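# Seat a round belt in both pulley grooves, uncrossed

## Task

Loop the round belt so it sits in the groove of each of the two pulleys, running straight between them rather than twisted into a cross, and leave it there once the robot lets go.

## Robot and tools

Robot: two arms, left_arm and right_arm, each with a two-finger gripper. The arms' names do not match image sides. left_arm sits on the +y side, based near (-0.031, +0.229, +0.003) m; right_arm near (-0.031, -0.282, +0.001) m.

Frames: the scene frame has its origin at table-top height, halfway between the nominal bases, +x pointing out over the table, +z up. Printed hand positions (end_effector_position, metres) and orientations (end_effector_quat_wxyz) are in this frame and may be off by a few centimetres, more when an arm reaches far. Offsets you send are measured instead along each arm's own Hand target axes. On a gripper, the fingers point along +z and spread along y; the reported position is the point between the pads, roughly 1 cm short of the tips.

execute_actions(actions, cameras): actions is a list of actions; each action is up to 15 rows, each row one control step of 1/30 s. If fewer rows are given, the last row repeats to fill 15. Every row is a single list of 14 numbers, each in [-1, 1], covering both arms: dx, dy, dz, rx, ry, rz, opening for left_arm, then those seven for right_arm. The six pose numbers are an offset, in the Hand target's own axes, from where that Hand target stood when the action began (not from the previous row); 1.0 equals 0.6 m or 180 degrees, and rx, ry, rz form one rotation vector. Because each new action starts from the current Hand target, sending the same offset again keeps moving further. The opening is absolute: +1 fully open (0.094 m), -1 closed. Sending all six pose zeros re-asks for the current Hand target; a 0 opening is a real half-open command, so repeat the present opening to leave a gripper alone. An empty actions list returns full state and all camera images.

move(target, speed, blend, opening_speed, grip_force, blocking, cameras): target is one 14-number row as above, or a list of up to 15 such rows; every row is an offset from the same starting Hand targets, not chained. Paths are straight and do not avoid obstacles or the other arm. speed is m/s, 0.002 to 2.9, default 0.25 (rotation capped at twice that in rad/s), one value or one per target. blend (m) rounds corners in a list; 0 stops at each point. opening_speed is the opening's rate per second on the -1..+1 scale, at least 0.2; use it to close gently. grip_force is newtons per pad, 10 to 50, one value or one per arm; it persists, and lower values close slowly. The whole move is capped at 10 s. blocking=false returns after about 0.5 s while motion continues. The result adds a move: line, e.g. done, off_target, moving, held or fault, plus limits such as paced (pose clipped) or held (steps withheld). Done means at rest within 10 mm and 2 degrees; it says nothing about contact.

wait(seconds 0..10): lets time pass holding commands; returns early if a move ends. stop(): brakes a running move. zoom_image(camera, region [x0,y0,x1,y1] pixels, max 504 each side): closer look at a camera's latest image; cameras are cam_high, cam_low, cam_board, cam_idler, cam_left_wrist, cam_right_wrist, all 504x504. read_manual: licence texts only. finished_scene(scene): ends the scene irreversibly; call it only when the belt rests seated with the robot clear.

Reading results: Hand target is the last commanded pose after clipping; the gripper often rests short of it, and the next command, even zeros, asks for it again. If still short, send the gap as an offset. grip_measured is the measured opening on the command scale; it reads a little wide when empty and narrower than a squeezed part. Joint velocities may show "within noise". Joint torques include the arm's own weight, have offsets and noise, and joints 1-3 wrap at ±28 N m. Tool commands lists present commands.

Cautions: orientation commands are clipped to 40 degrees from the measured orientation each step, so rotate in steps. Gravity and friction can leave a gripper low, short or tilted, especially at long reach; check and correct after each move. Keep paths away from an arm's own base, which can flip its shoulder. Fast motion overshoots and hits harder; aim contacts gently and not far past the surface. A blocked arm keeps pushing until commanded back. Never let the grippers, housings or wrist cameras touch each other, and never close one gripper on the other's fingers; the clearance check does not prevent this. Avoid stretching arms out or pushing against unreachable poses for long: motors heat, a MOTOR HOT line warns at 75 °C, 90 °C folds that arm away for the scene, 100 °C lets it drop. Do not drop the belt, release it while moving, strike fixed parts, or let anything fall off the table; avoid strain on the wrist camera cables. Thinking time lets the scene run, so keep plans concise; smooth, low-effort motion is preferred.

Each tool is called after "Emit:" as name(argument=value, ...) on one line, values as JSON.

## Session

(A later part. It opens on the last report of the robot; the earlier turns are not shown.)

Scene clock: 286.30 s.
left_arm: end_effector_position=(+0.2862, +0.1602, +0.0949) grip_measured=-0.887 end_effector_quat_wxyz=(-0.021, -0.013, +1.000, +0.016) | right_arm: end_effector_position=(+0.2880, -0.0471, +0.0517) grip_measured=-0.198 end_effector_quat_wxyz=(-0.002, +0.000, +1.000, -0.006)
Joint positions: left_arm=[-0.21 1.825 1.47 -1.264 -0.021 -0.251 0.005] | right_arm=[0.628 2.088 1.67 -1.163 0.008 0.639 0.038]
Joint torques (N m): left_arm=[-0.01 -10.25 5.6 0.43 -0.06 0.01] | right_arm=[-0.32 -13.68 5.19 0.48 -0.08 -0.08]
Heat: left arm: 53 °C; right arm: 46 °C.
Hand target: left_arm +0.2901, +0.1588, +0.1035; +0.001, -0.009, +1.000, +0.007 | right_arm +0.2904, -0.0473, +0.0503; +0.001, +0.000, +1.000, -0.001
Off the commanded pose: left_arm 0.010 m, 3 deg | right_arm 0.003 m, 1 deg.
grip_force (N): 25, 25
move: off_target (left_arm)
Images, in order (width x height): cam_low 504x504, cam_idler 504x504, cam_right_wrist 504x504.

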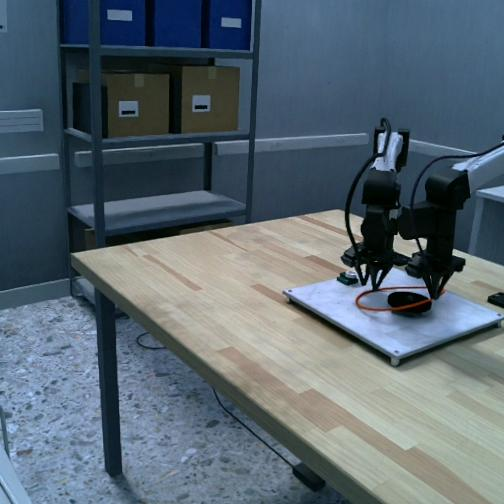

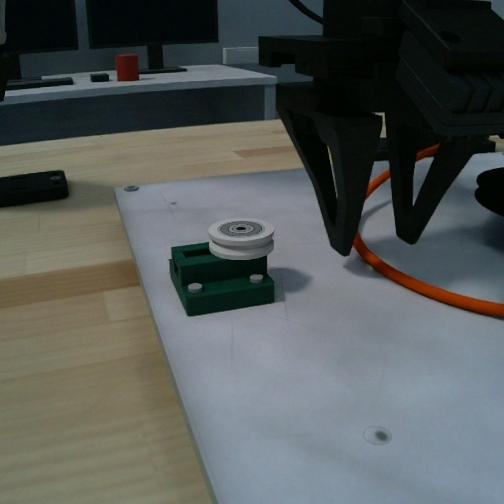

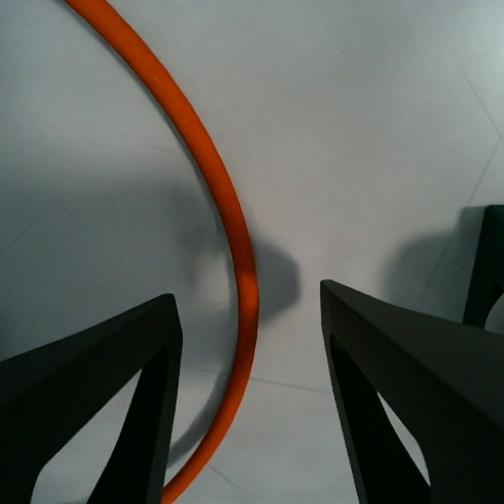

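Emit:
move(target=[[0,0,0,0,0,0,-0.97,0,0.001,0.012,0,0,0,-0.2],[0,0,0,0,0,0,-0.97,0,0.001,0.012,0,0,0,-0.97]], speed=0.06, opening_speed=0.7, cameras=["cam_low","cam_right_wrist","cam_idler"])

Emit:
zoom_image(camera="cam_idler", region=[254, 100, 504, 350])

Scene clock: 301.60 s.
left_arm: end_effector_position=(+0.2862, +0.1602, +0.0949) grip_measured=-0.887 end_effector_quat_wxyz=(-0.021, -0.013, +1.000, +0.016) | right_arm: end_effector_position=(+0.2887, -0.0465, +0.0471) grip_measured=-0.968 end_effector_quat_wxyz=(+0.001, +0.000, +1.000, -0.004)
Joint positions: left_arm=[-0.21 1.825 1.47 -1.264 -0.021 -0.251 0.005] | right_arm=[0.628 2.088 1.651 -1.137 0.008 0.639 0.001]
Joint torques (N m): left_arm=[0.03 -10.25 5.56 0.41 -0.06 0.02] | right_arm=[-0.23 -13.08 5.01 0.57 -0.03 -0.08]
Motor temperatures (°C): left_arm=[25 54 34 26 24 23 26] | right_arm=[24 49 34 29 25 22 23]
Heat: left arm: 54 °C; right arm: 49 °C.
Hand target: left_arm +0.2901, +0.1588, +0.1035; +0.001, -0.009, +1.000, +0.007 | right_arm +0.2902, -0.0468, +0.0430; +0.001, +0.000, +1.000, -0.001
Off the commanded pose: left_arm 0.010 m, 3 deg | right_arm 0.004 m, 0 deg.
grip_force (N): 25, 25
move: off_target (left_arm)
Images, in order (width x height): cam_low 504x504, cam_idler 504x504, cam_right_wrist 504x504.

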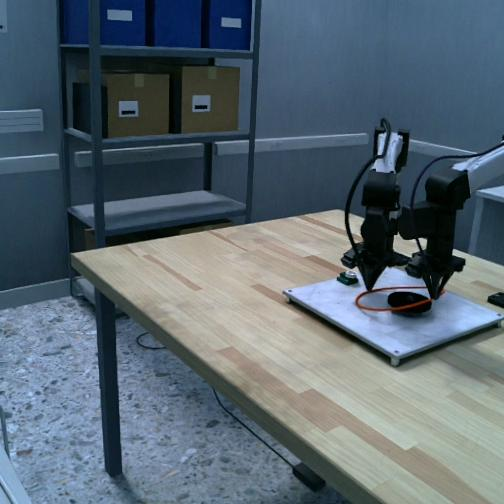

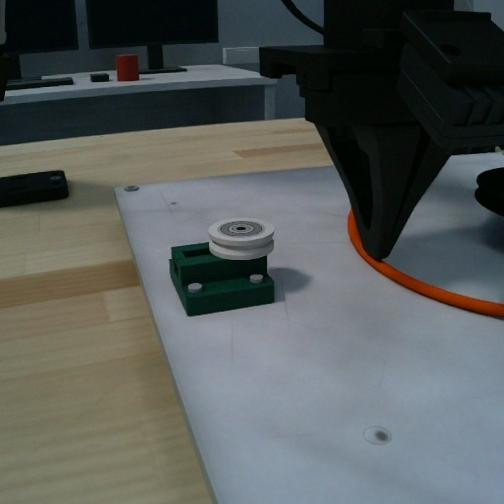

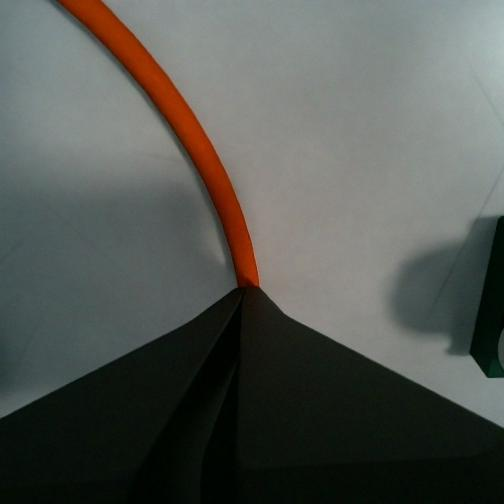

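Scaled by 2.016 from the camera's 504x504 image, which has a finer 720x720 frame.

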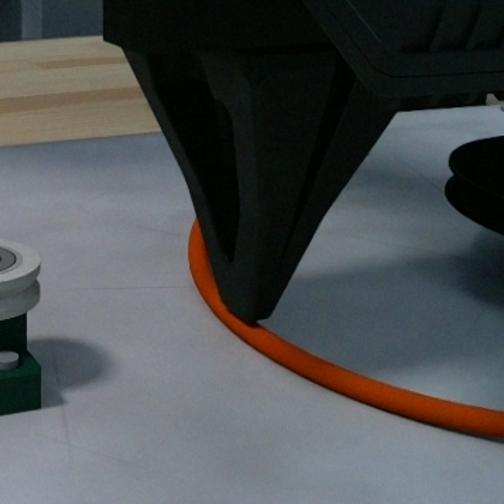

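Emit:
move(target=[[0,0,0,0,0,0,-0.97,0,0.001,0,0,0,0,-0.5],[0,0,0,0,0,0,-0.97,0,0.001,0.014,0,0,0,-0.5],[0,0,0,0,0,0,-0.97,0,0.001,0.014,0,0,0,-0.97]], speed=0.05, opening_speed=0.7, cameras=["cam_right_wrist","cam_idler"])

Emit:
zoom_image(camera="cam_idler", region=[254, 100, 504, 350])

Scene clock: 313.00 s.
left_arm: end_effector_position=(+0.2862, +0.1602, +0.0949) grip_measured=-0.887 end_effector_quat_wxyz=(-0.021, -0.013, +1.000, +0.016) | right_arm: end_effector_position=(+0.2895, -0.0459, +0.0419) grip_measured=-0.882 end_effector_quat_wxyz=(+0.005, +0.000, +1.000, -0.001)
Joint positions: left_arm=[-0.21 1.825 1.47 -1.264 -0.021 -0.251 0.005] | right_arm=[0.628 2.088 1.63 -1.108 0.008 0.639 0.006]
Joint torques (N m): left_arm=[-0.02 -10.29 5.55 0.43 -0.05 0.03] | right_arm=[-0.17 -12.16 5.16 0.59 -0.07 -0.05]
Motor temperatures (°C): left_arm=[25 55 34 26 24 23 26] | right_arm=[24 50 33 29 25 22 23]
Heat: left arm: 55 °C; right arm: 50 °C.
Hand target: left_arm +0.2901, +0.1588, +0.1035; +0.001, -0.009, +1.000, +0.007 | right_arm +0.2903, -0.0462, +0.0346; +0.001, +0.000, +1.000, -0.001
Off the commanded pose: left_arm 0.010 m, 3 deg | right_arm 0.007 m, 0 deg.
grip_force (N): 25, 25
move: off_target (left_arm)
Images, in order (width x height): cam_idler 504x504, cam_right_wrist 504x504.

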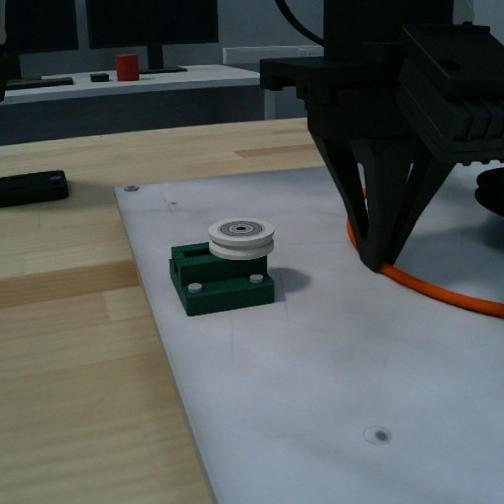

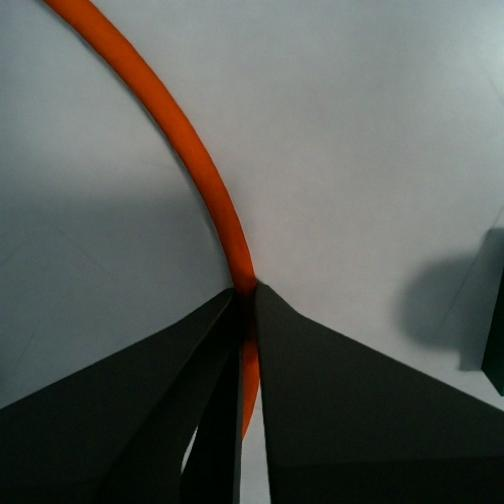

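Scaled by 2.016 from the camera's 504x504 image, which has a finer 720x720 frame.

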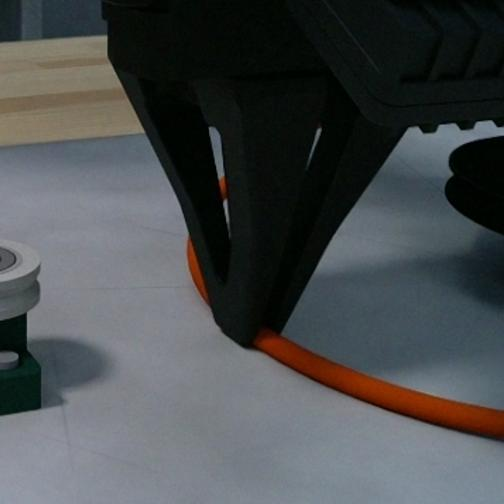

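Emit:
move(target=[[0,0,0,0,0,0,-0.97,0,0,-0.108,0,0,0,-0.97],[0.0,0.003,0.0775,0,0,0,-0.97,0,0,-0.108,0,0,0,-0.97],[0.0,0.003,0.0775,0,0,0,-0.97,0,-0.083,-0.108,0,0,0,-0.97]], speed=0.1, cameras=["all"])

Emit:
zoom_image(camera="cam_low", region=[330, 240, 450, 340])

Scene clock: 368.17 s.
left_arm: end_effector_position=(+0.2868, +0.1596, +0.0573) grip_measured=-0.887 end_effector_quat_wxyz=(-0.007, -0.011, +1.000, +0.008) | right_arm: end_effector_position=(+0.2888, -0.0949, +0.0885) grip_measured=-0.884 end_effector_quat_wxyz=(-0.015, +0.001, +1.000, -0.012)
Joint positions: left_arm=[-0.207 1.825 1.319 -1.082 -0.012 -0.244 0.005] | right_arm=[0.521 1.994 1.678 -1.292 0.004 0.535 0.005]
Joint torques (N m): left_arm=[0.36 -7.79 5.5 0.46 -0.13 0.01] | right_arm=[-0.23 -16.36 5 0.44 -0.01 -0.08]
Motor temperatures (°C): left_arm=[25 57 34 26 24 23 26] | right_arm=[24 51 32 28 25 22 24]
Heat: left arm: 57 °C; right arm: 51 °C.
Hand target: left_arm +0.2903, +0.1613, +0.0570; +0.001, -0.009, +1.000, +0.007 | right_arm +0.2902, -0.0958, +0.0996; +0.001, +0.000, +1.000, -0.001
Off the commanded pose: left_arm 0.004 m, 1 deg | right_arm 0.011 m, 2 deg.
grip_force (N): 25, 25
move: off_target (right_arm)

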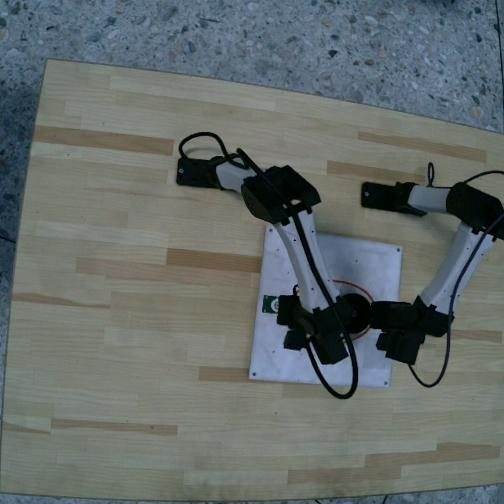

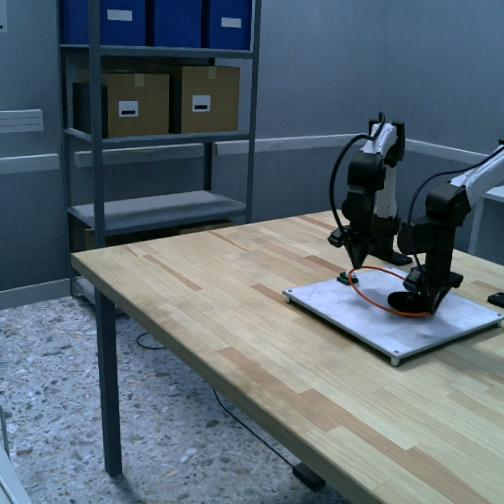

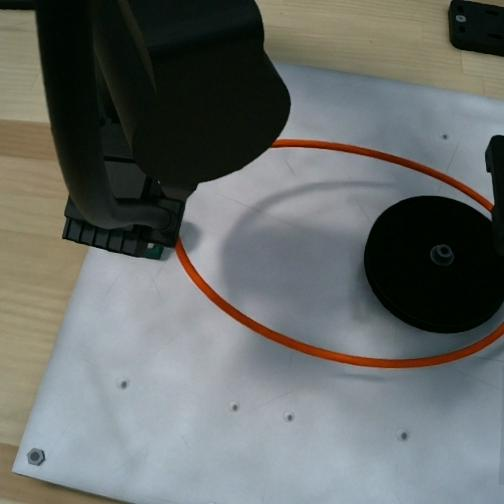

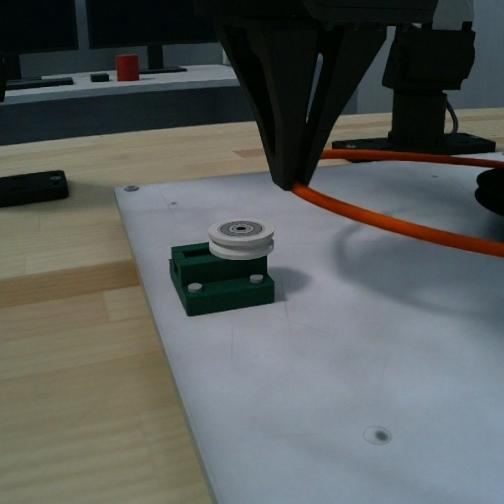

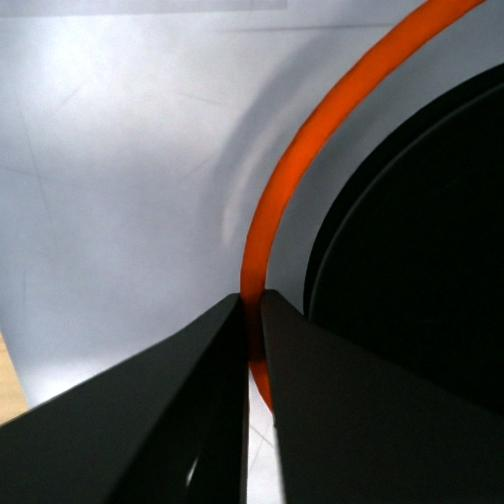

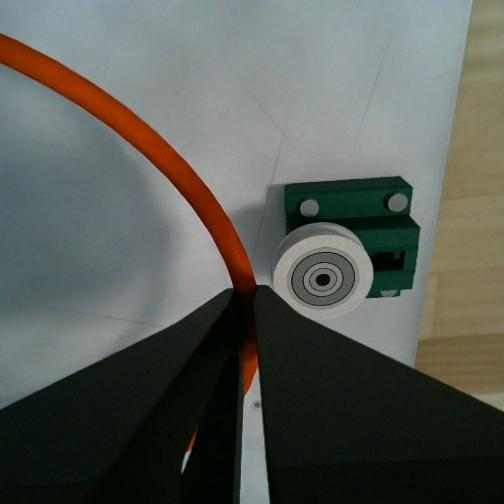

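Scaled by 4.200 from the camera's 504x504 image, which has a finer 720x720 frame.

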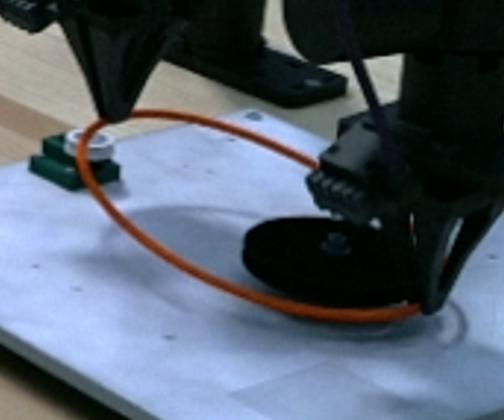

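Emit:
move(target=[0,0,0,0,0,0,-0.97,0.008,-0.05,0.0,0,0,0,-0.97], speed=0.08, cameras=["cam_low","cam_board","cam_left_wrist","cam_right_wrist"])

Emit:
zoom_image(camera="cam_low", region=[330, 240, 450, 340])

Scene clock: 392.07 s.
left_arm: end_effector_position=(+0.2880, +0.1568, +0.0572) grip_measured=-0.887 end_effector_quat_wxyz=(-0.005, -0.011, +1.000, +0.000) | right_arm: end_effector_position=(+0.2848, -0.1198, +0.0897) grip_measured=-0.884 end_effector_quat_wxyz=(-0.013, -0.001, +1.000, -0.002)
Joint positions: left_arm=[-0.207 1.825 1.319 -1.075 0.002 -0.244 0.005] | right_arm=[0.46 1.92 1.58 -1.256 -0.008 0.469 0.005]
Joint torques (N m): left_arm=[0.38 -7.82 5.53 0.43 -0.27 0] | right_arm=[-0.76 -15.53 4.96 0.36 0.13 -0.13]
Motor temperatures (°C): left_arm=[25 52 34 25 24 23 26] | right_arm=[24 52 32 27 25 22 24]
Heat: left arm: 52 °C; right arm: 52 °C.
Hand target: left_arm +0.2903, +0.1613, +0.0570; +0.001, -0.009, +1.000, +0.007 | right_arm +0.2853, -0.1258, +0.0997; +0.001, +0.000, +1.000, -0.001
Off the commanded pose: left_arm 0.005 m, 1 deg | right_arm 0.012 m, 2 deg.
grip_force (N): 25, 25
move: off_target (right_arm)
Images, in order (width x height): cam_low 504x504, cam_board 504x504, cam_left_wrist 504x504, cam_right_wrist 504x504.

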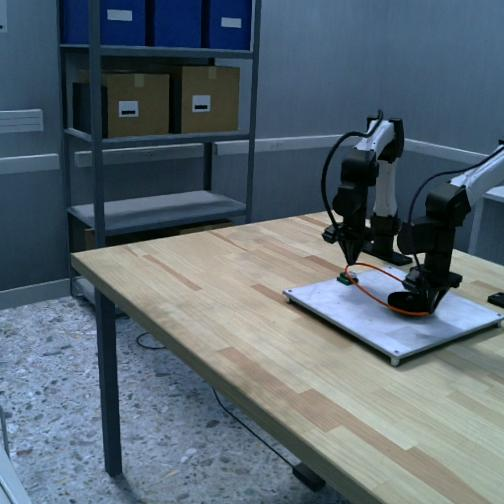

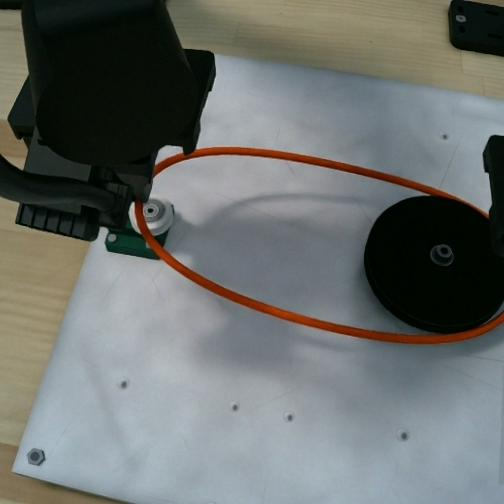

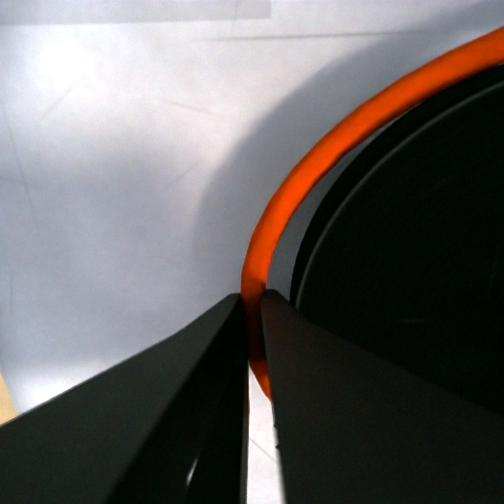

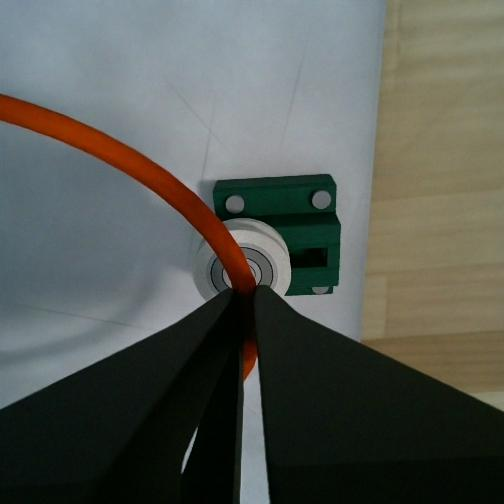

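Scaled by 4.200 from the camera's 504x504 image, which has a finer 720x720 frame.

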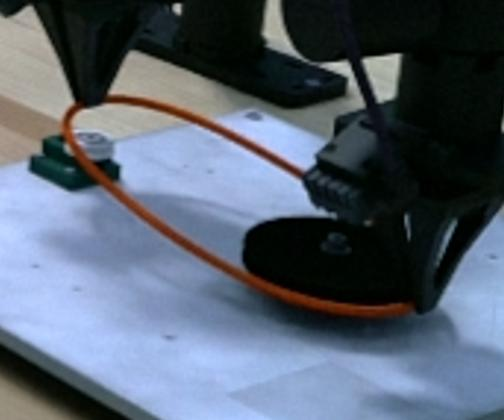

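Emit:
move(target=[0,0,0,0,0,0,-0.97,0.006,-0.045,0.0,0,0,0,-0.97], speed=0.05, cameras=["cam_low","cam_board","cam_left_wrist","cam_right_wrist"])

Emit:
zoom_image(camera="cam_low", region=[330, 240, 450, 340])

Scene clock: 408.63 s.
left_arm: end_effector_position=(+0.2881, +0.1567, +0.0572) grip_measured=-0.888 end_effector_quat_wxyz=(-0.005, -0.011, +1.000, +0.000) | right_arm: end_effector_position=(+0.2837, -0.1311, +0.0903) grip_measured=-0.884 end_effector_quat_wxyz=(-0.009, -0.008, +1.000, +0.026)
Joint positions: left_arm=[-0.207 1.825 1.319 -1.074 0.002 -0.244 0.005] | right_arm=[0.41 1.868 1.511 -1.21 -0.054 0.405 0.005]
Joint torques (N m): left_arm=[0.43 -7.77 5.53 0.4 -0.26 0.02] | right_arm=[-1.87 -15.12 4.68 0.15 0.55 -0.1]
Motor temperatures (°C): left_arm=[25 51 34 25 24 23 26] | right_arm=[24 55 32 27 25 22 24]
Heat: left arm: 51 °C; right arm: 55 °C.
Hand target: left_arm +0.2902, +0.1613, +0.0570; +0.001, -0.009, +1.000, +0.007 | right_arm +0.2817, -0.1528, +0.0997; +0.001, +0.000, +1.000, -0.001
Off the commanded pose: left_arm 0.005 m, 1 deg | right_arm 0.024 m, 3 deg.
grip_force (N): 25, 25
move: off_target (right_arm)
Images, in order (width x height): cam_low 504x504, cam_board 504x504, cam_left_wrist 504x504, cam_right_wrist 504x504.

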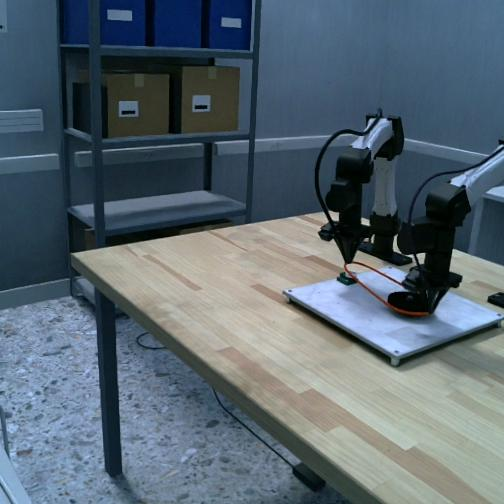

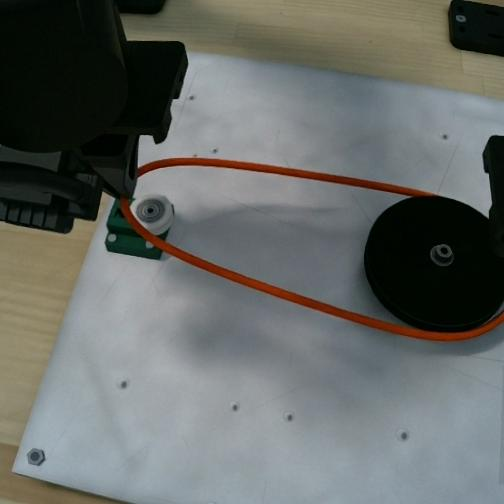

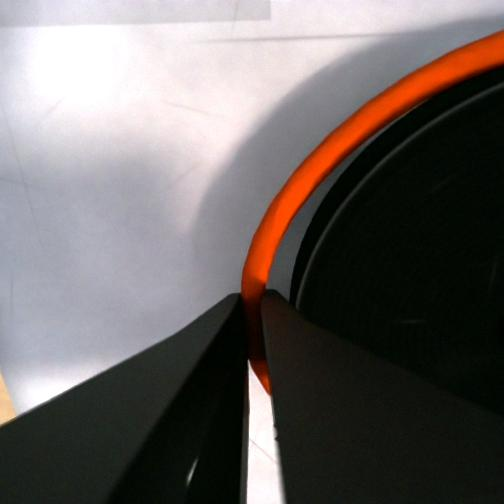

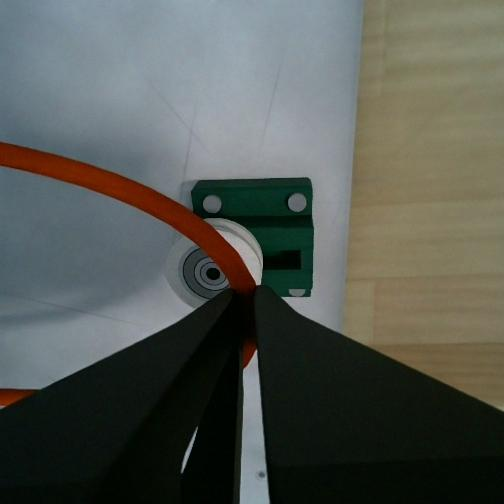

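Scaled by 4.200 from the camera's 504x504 image, which has a finer 720x720 frame.

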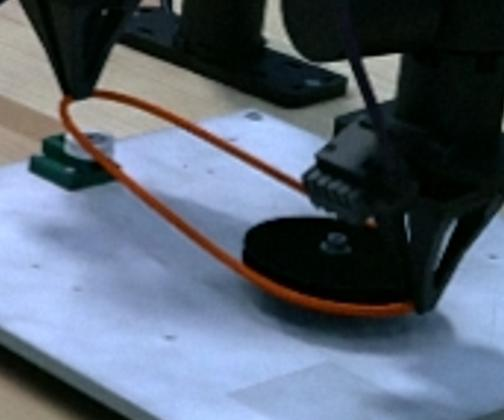

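Emit:
move(target=[0,0,0,0,0,0,-0.97,0,0.01,0.02,0,0,0,-0.97], speed=0.05, cameras=["cam_idler","cam_board"])

Emit:
zoom_image(camera="cam_idler", region=[130, 100, 382, 352])

Emit:
zoom_image(camera="cam_board", region=[304, 150, 504, 350])

Scene clock: 420.03 s.
left_arm: end_effector_position=(+0.2881, +0.1567, +0.0572) grip_measured=-0.888 end_effector_quat_wxyz=(-0.005, -0.011, +1.000, +0.000) | right_arm: end_effector_position=(+0.2843, -0.1308, +0.0828) grip_measured=-0.884 end_effector_quat_wxyz=(-0.005, -0.008, +1.000, +0.027)
Joint positions: left_arm=[-0.207 1.825 1.319 -1.074 0.002 -0.244 0.005] | right_arm=[0.41 1.868 1.482 -1.173 -0.054 0.404 0.005]
Joint torques (N m): left_arm=[0.39 -7.76 5.57 0.41 -0.26 0] | right_arm=[-0.61 -14.01 4.7 0.21 0.5 0.06]
Motor temperatures (°C): left_arm=[25 50 34 25 24 23 26] | right_arm=[24 58 32 27 26 22 24]
Heat: left arm: 50 °C; right arm: 58 °C.
Hand target: left_arm +0.2902, +0.1613, +0.0570; +0.001, -0.009, +1.000, +0.007 | right_arm +0.2818, -0.1468, +0.0877; +0.001, +0.000, +1.000, -0.001
Off the commanded pose: left_arm 0.005 m, 1 deg | right_arm 0.017 m, 3 deg.
grip_force (N): 25, 25
move: off_target (right_arm)
Images, in order (width x height): cam_board 504x504, cam_idler 504x504.

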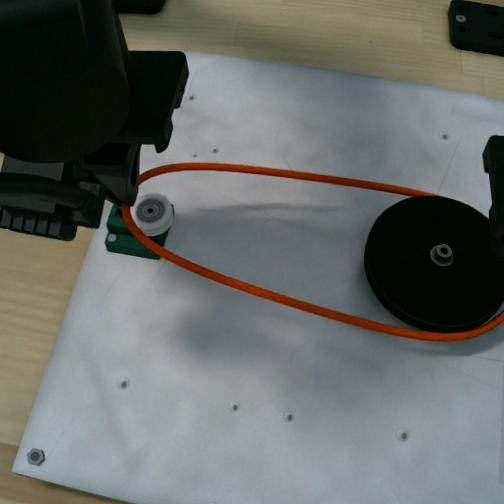

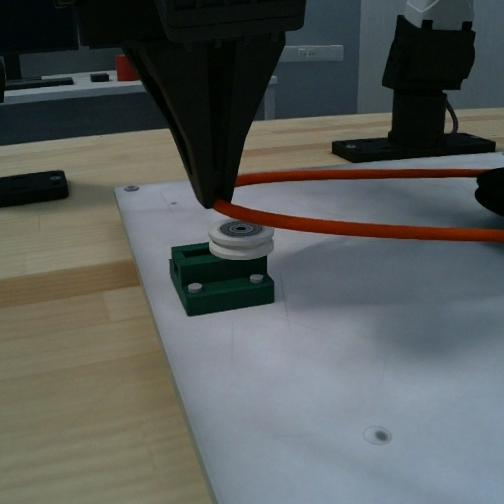

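Scaled by 2.000 from the camera's 504x504 image, which has a finer 720x720 frame.

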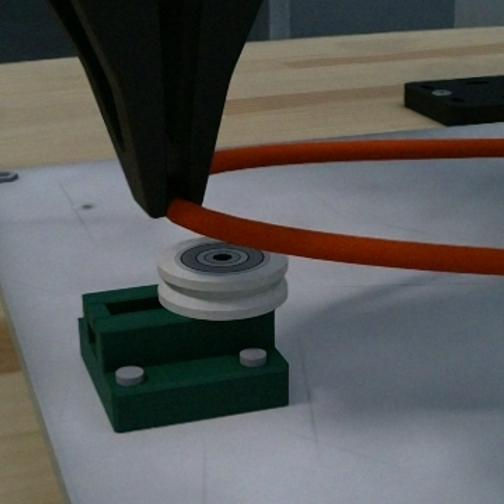

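Scaled by 2.520 from the camera's 504x504 image, which has a finer 720x720 frame.

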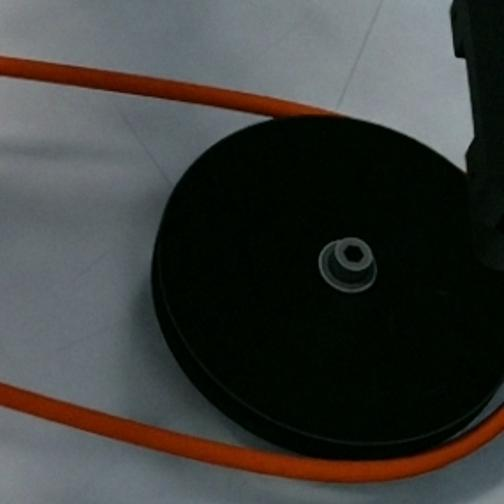

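Emit:
move(target=[[0,0,0,0,0,0,-0.78,0,0,0,0,0,0,-0.97],[0,0.003,0,0,0,0,-0.7,0,0,0,0,0,0,-0.97]], speed=0.05, opening_speed=0.5, cameras=["cam_low","cam_left_wrist","cam_board"])

Emit:
zoom_image(camera="cam_left_wrist", region=[180, 230, 380, 430])

Emit:
zoom_image(camera="cam_low", region=[370, 250, 450, 330])

Scene clock: 442.60 s.
left_arm: end_effector_position=(+0.2886, +0.1589, +0.0572) grip_measured=-0.702 end_effector_quat_wxyz=(-0.004, -0.010, +1.000, +0.002) | right_arm: end_effector_position=(+0.2843, -0.1308, +0.0828) grip_measured=-0.884 end_effector_quat_wxyz=(-0.005, -0.008, +1.000, +0.027)
Joint positions: left_arm=[-0.203 1.825 1.319 -1.074 -0.003 -0.238 0.014] | right_arm=[0.41 1.868 1.482 -1.173 -0.054 0.404 0.005]
Joint torques (N m): left_arm=[0.49 -7.87 5.37 0.43 -0.21 0.02] | right_arm=[-0.58 -13.91 4.83 0.2 0.57 -0.03]
Motor temperatures (°C): left_arm=[25 49 34 25 24 23 26] | right_arm=[24 59 32 27 26 22 24]
Heat: left arm: 49 °C; right arm: 59 °C.
Hand target: left_arm +0.2902, +0.1631, +0.0570; +0.001, -0.009, +1.000, +0.007 | right_arm +0.2818, -0.1468, +0.0877; +0.001, +0.000, +1.000, -0.001
Off the commanded pose: left_arm 0.005 m, 1 deg | right_arm 0.017 m, 3 deg.
grip_force (N): 25, 25
move: off_target (right_arm)
Images, in order (width x height): cam_low 504x504, cam_board 504x504, cam_left_wrist 504x504.

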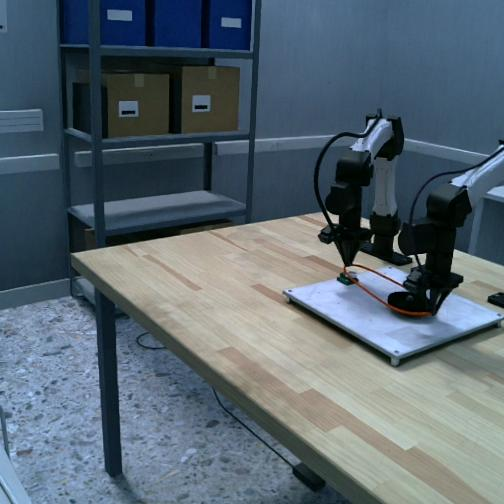

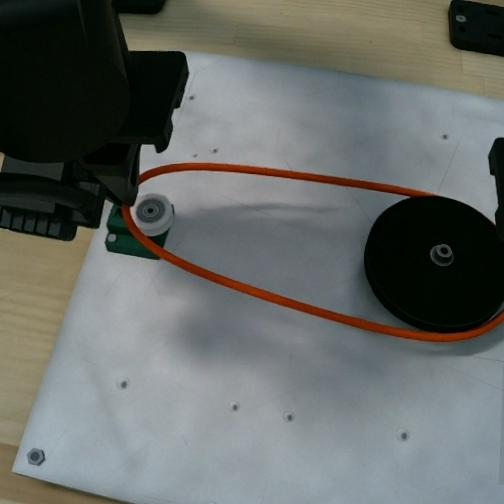

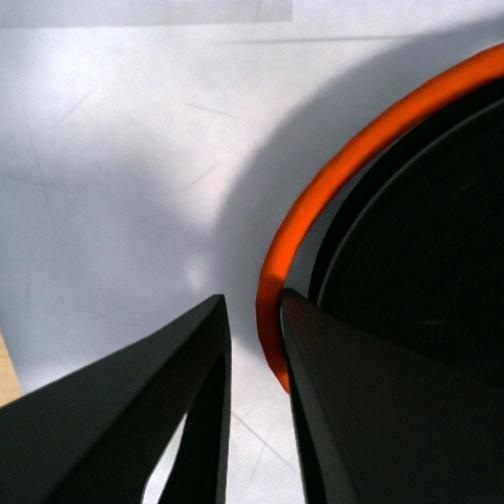

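Scaled by 2.520 from the camera's 504x504 image, which has a finer 720x720 frame.

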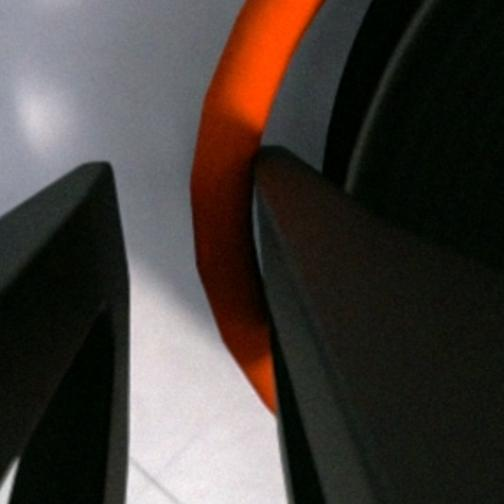

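Scaled by 6.300 from the camera's 504x504 image, which has a finer 720x720 frame.

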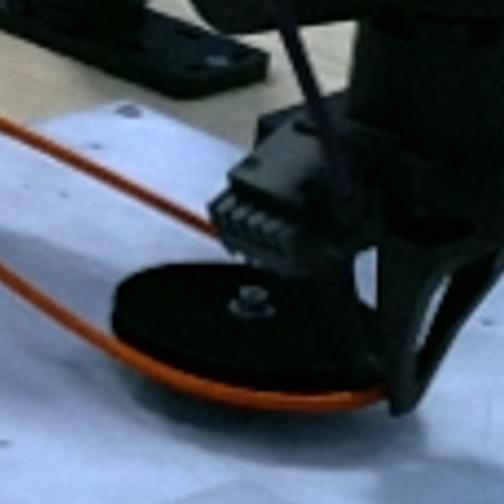

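Emit:
move(target=[0,0,-0.009,0,0,0,-0.7,0,0,0,0,0,0,-0.97], speed=0.03, cameras=["cam_low","cam_left_wrist"])

Emit:
zoom_image(camera="cam_low", region=[370, 250, 450, 330])

Emit:
zoom_image(camera="cam_left_wrist", region=[180, 230, 380, 430])

Scene clock: 456.10 s.
left_arm: end_effector_position=(+0.2882, +0.1590, +0.0572) grip_measured=-0.702 end_effector_quat_wxyz=(-0.005, -0.010, +1.000, +0.003) | right_arm: end_effector_position=(+0.2843, -0.1308, +0.0828) grip_measured=-0.884 end_effector_quat_wxyz=(-0.005, -0.008, +1.000, +0.027)
Joint positions: left_arm=[-0.203 1.825 1.319 -1.076 -0.003 -0.238 0.014] | right_arm=[0.41 1.868 1.482 -1.173 -0.054 0.404 0.005]
Joint torques (N m): left_arm=[0.46 -8.32 6.72 0.23 -0.23 0] | right_arm=[-0.62 -14.02 4.88 0.23 0.55 0.02]
Motor temperatures (°C): left_arm=[25 50 34 25 24 23 26] | right_arm=[24 59 32 26 26 22 24]
Heat: left arm: 50 °C; right arm: 59 °C.
Hand target: left_arm +0.2902, +0.1630, +0.0624; +0.001, -0.009, +1.000, +0.007 | right_arm +0.2818, -0.1468, +0.0877; +0.001, +0.000, +1.000, -0.001
Off the commanded pose: left_arm 0.007 m, 1 deg | right_arm 0.017 m, 3 deg.
grip_force (N): 25, 25
move: off_target (right_arm)
Images, in order (width x height): cam_low 504x504, cam_left_wrist 504x504.

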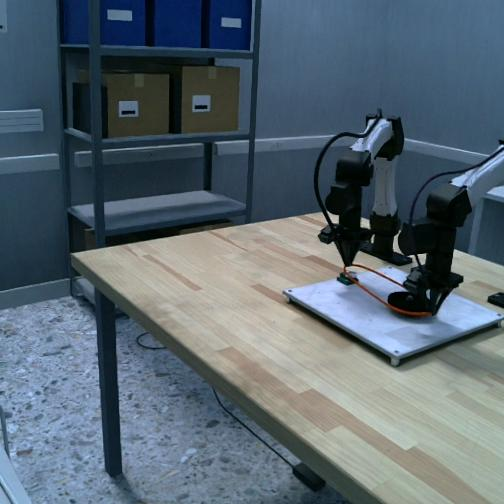

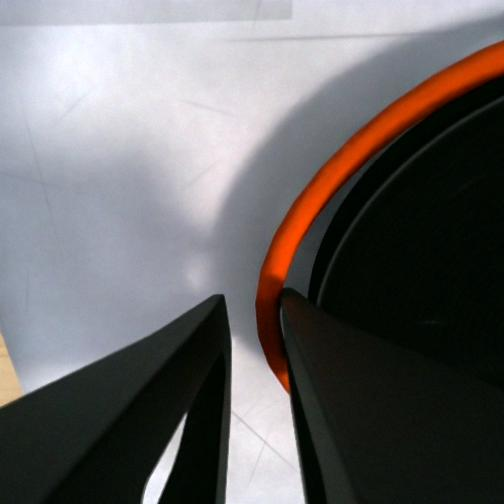

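Scaled by 6.300 from the camera's 504x504 image, which has a finer 720x720 frame.

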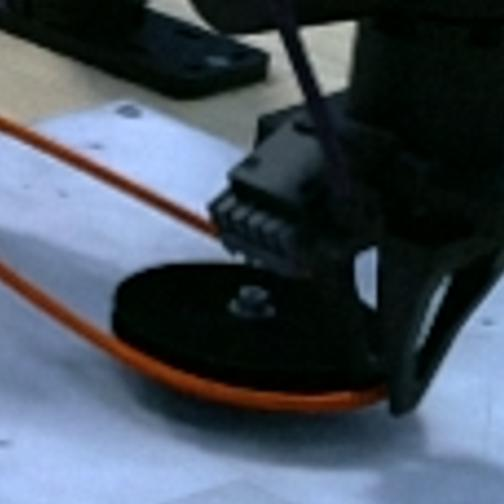

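Scaled by 2.520 from the camera's 504x504 image, which has a finer 720x720 frame.

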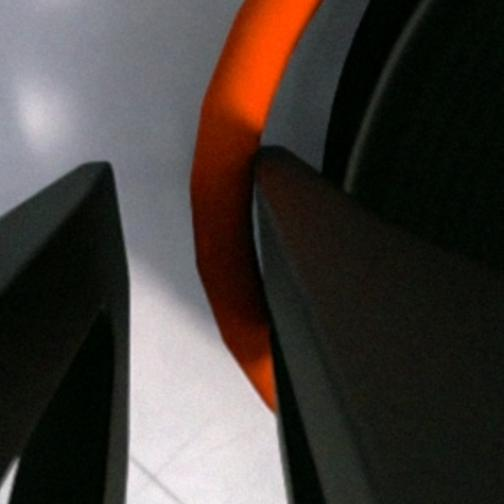

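Emit:
move(target=[0,0,-0.008,0,0,0,-0.7,0,0,0,0,0,0,-0.97], speed=0.05, cameras=["cam_low","cam_left_wrist"])

Emit:
zoom_image(camera="cam_low", region=[370, 250, 450, 330])

Emit:
zoom_image(camera="cam_left_wrist", region=[180, 230, 380, 430])

Scene clock: 463.97 s.
left_arm: end_effector_position=(+0.2873, +0.1592, +0.0573) grip_measured=-0.702 end_effector_quat_wxyz=(-0.007, -0.010, +1.000, +0.003) | right_arm: end_effector_position=(+0.2843, -0.1308, +0.0828) grip_measured=-0.884 end_effector_quat_wxyz=(-0.005, -0.008, +1.000, +0.027)
Joint positions: left_arm=[-0.203 1.825 1.319 -1.079 -0.003 -0.238 0.014] | right_arm=[0.41 1.868 1.482 -1.173 -0.054 0.404 0.005]
Joint torques (N m): left_arm=[0.44 -8.73 8.08 0.1 -0.23 0.02] | right_arm=[-0.7 -13.87 4.9 0.25 0.55 0.01]
Motor temperatures (°C): left_arm=[25 50 34 24 24 23 26] | right_arm=[24 59 32 26 26 22 24]
Heat: left arm: 50 °C; right arm: 59 °C.
Hand target: left_arm +0.2902, +0.1629, +0.0672; +0.001, -0.009, +1.000, +0.007 | right_arm +0.2818, -0.1468, +0.0877; +0.001, +0.000, +1.000, -0.001
Off the commanded pose: left_arm 0.011 m, 1 deg | right_arm 0.017 m, 3 deg.
grip_force (N): 25, 25
move: off_target (left_arm, right_arm)
Images, in order (width x height): cam_low 504x504, cam_left_wrist 504x504.

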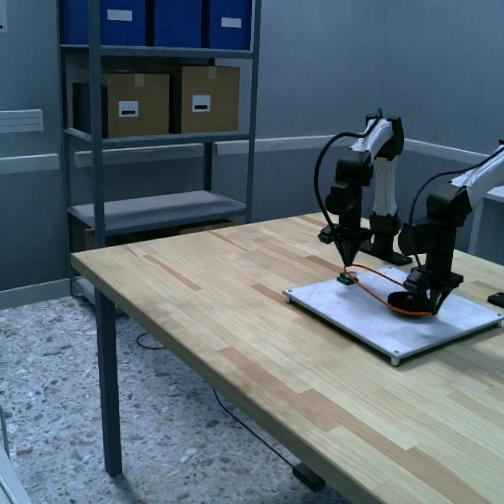

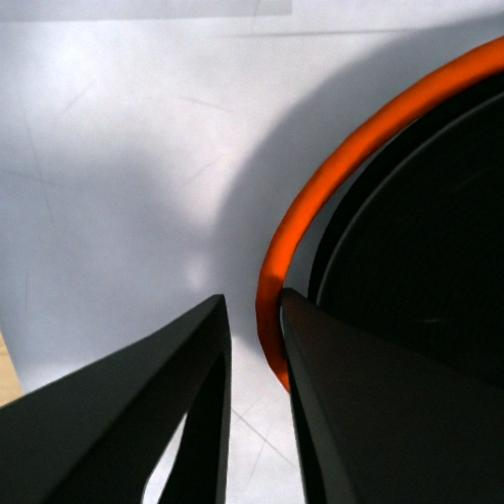

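Scaled by 6.300 from the camera's 504x504 image, which has a finer 720x720 frame.

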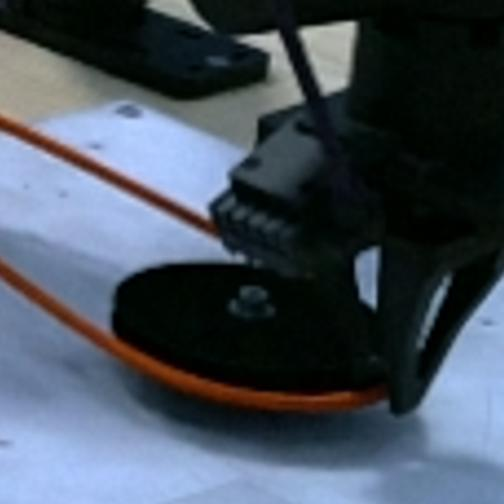

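Scaled by 2.520 from the camera's 504x504 image, which has a finer 720x720 frame.

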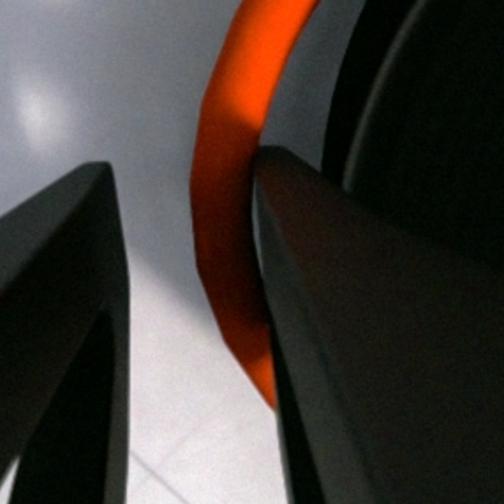

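Emit:
move(target=[0,0.003,-0.007,0,0,0,-0.7,0,0,0,0,0,0,-0.97], speed=0.05, cameras=["cam_low","cam_left_wrist"])

Emit:
zoom_image(camera="cam_low", region=[370, 250, 450, 330])

Emit:
zoom_image(camera="cam_left_wrist", region=[180, 230, 380, 430])

Scene clock: 475.03 s.
left_arm: end_effector_position=(+0.2876, +0.1603, +0.0597) grip_measured=-0.702 end_effector_quat_wxyz=(-0.008, -0.011, +1.000, +0.003) | right_arm: end_effector_position=(+0.2843, -0.1308, +0.0828) grip_measured=-0.884 end_effector_quat_wxyz=(-0.005, -0.008, +1.000, +0.027)
Joint positions: left_arm=[-0.199 1.825 1.329 -1.091 -0.003 -0.236 0.014] | right_arm=[0.41 1.868 1.482 -1.173 -0.054 0.404 0.005]
Joint torques (N m): left_arm=[0.65 -9.09 8.2 0.07 -0.22 0.01] | right_arm=[-0.91 -14.05 4.97 0.21 0.58 0.01]
Motor temperatures (°C): left_arm=[25 51 35 24 24 23 26] | right_arm=[24 60 32 26 26 22 24]
Heat: left arm: 51 °C; right arm: 60 °C.
Hand target: left_arm +0.2901, +0.1647, +0.0714; +0.001, -0.009, +1.000, +0.007 | right_arm +0.2818, -0.1468, +0.0877; +0.001, +0.000, +1.000, -0.001
Off the commanded pose: left_arm 0.013 m, 1 deg | right_arm 0.017 m, 3 deg.
grip_force (N): 25, 25
move: off_target (left_arm, right_arm)
Images, in order (width x height): cam_low 504x504, cam_left_wrist 504x504.

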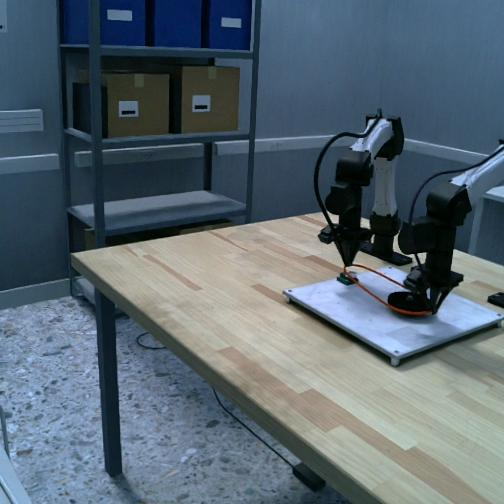

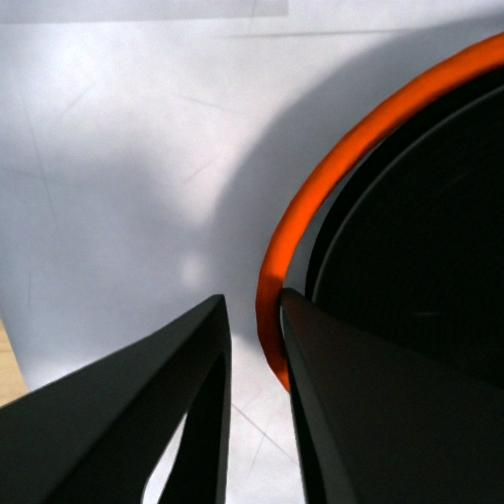

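Scaled by 6.300 from the camera's 504x504 image, which has a finer 720x720 frame.

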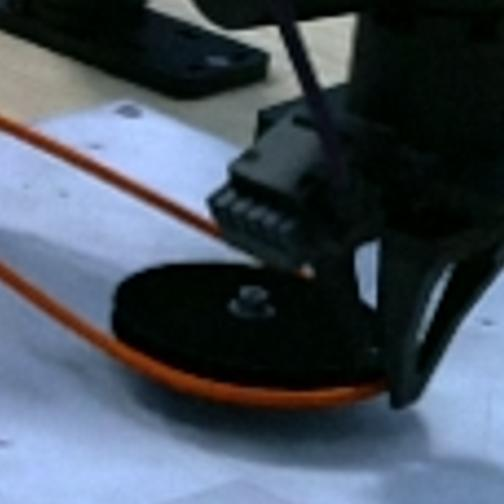

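Scaled by 2.520 from the camera's 504x504 image, which has a finer 720x720 frame.

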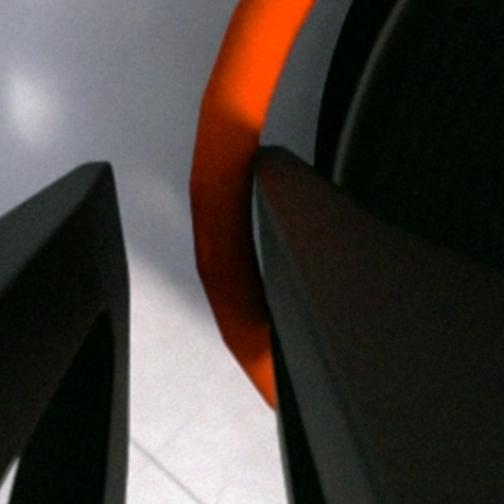

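Emit:
move(target=[[0,0,0,0,0,0,-0.7,0,0.018,0,0,0,0,-0.97],[0,0,-0.08,0,0,0,-0.7,0,0.018,0,0,0,0,-0.97]], speed=0.15, cameras=["cam_low","cam_left_wrist","cam_board"])

Emit:
zoom_image(camera="cam_low", region=[330, 240, 450, 340])

Scene clock: 484.93 s.
left_arm: end_effector_position=(+0.2878, +0.1600, +0.1065) grip_measured=-0.702 end_effector_quat_wxyz=(-0.014, -0.011, +1.000, +0.004) | right_arm: end_effector_position=(+0.2828, -0.1289, +0.0826) grip_measured=-0.884 end_effector_quat_wxyz=(-0.002, -0.004, +1.000, +0.015)
Joint positions: left_arm=[-0.199 1.809 1.496 -1.288 -0.001 -0.235 0.014] | right_arm=[0.429 1.868 1.482 -1.175 -0.029 0.432 0.005]
Joint torques (N m): left_arm=[0.4 -9.59 7.9 0.12 -0.22 0.01] | right_arm=[-0.03 -12.38 6.9 0.2 0.32 0.01]
Motor temperatures (°C): left_arm=[25 52 36 24 24 23 26] | right_arm=[24 60 32 26 26 22 24]
Heat: left arm: 52 °C; right arm: 60 °C.
Hand target: left_arm +0.2900, +0.1640, +0.1194; +0.001, -0.009, +1.000, +0.007 | right_arm +0.2817, -0.1360, +0.0876; +0.001, +0.000, +1.000, -0.001
Off the commanded pose: left_arm 0.014 m, 2 deg | right_arm 0.009 m, 2 deg.
grip_force (N): 25, 25
move: off_target (left_arm)
Images, in order (width x height): cam_low 504x504, cam_board 504x504, cam_left_wrist 504x504.

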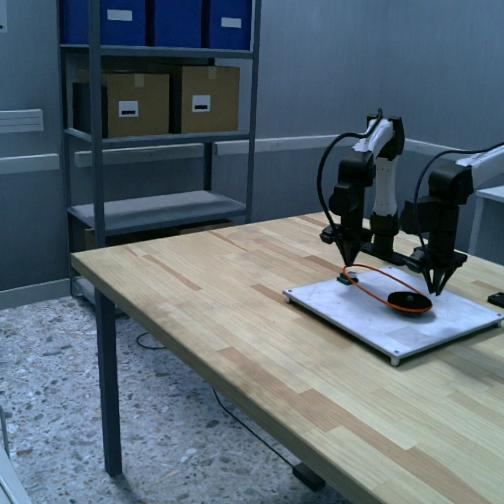

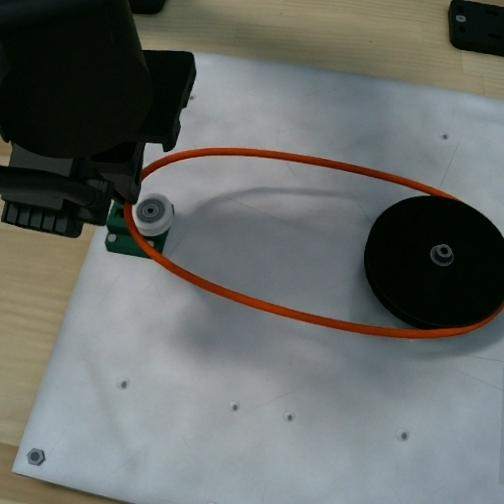

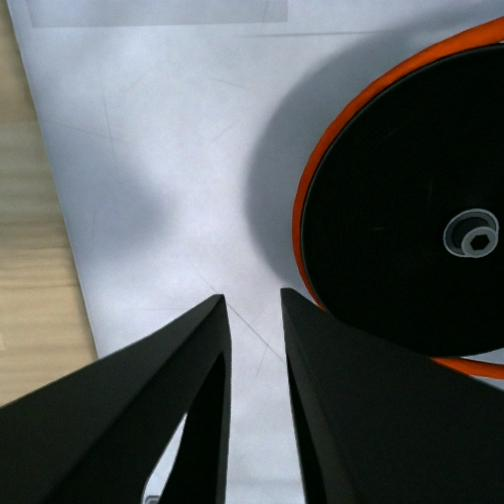

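Scaled by 4.200 from the camera's 504x504 image, which has a finer 720x720 frame.

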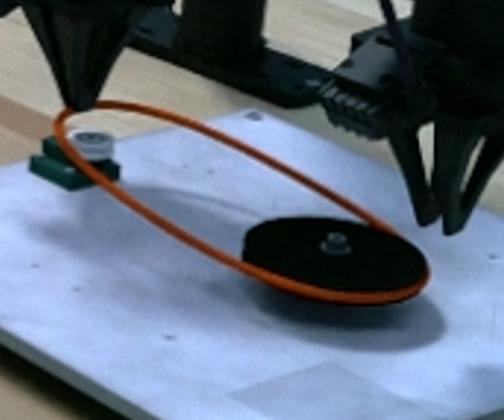

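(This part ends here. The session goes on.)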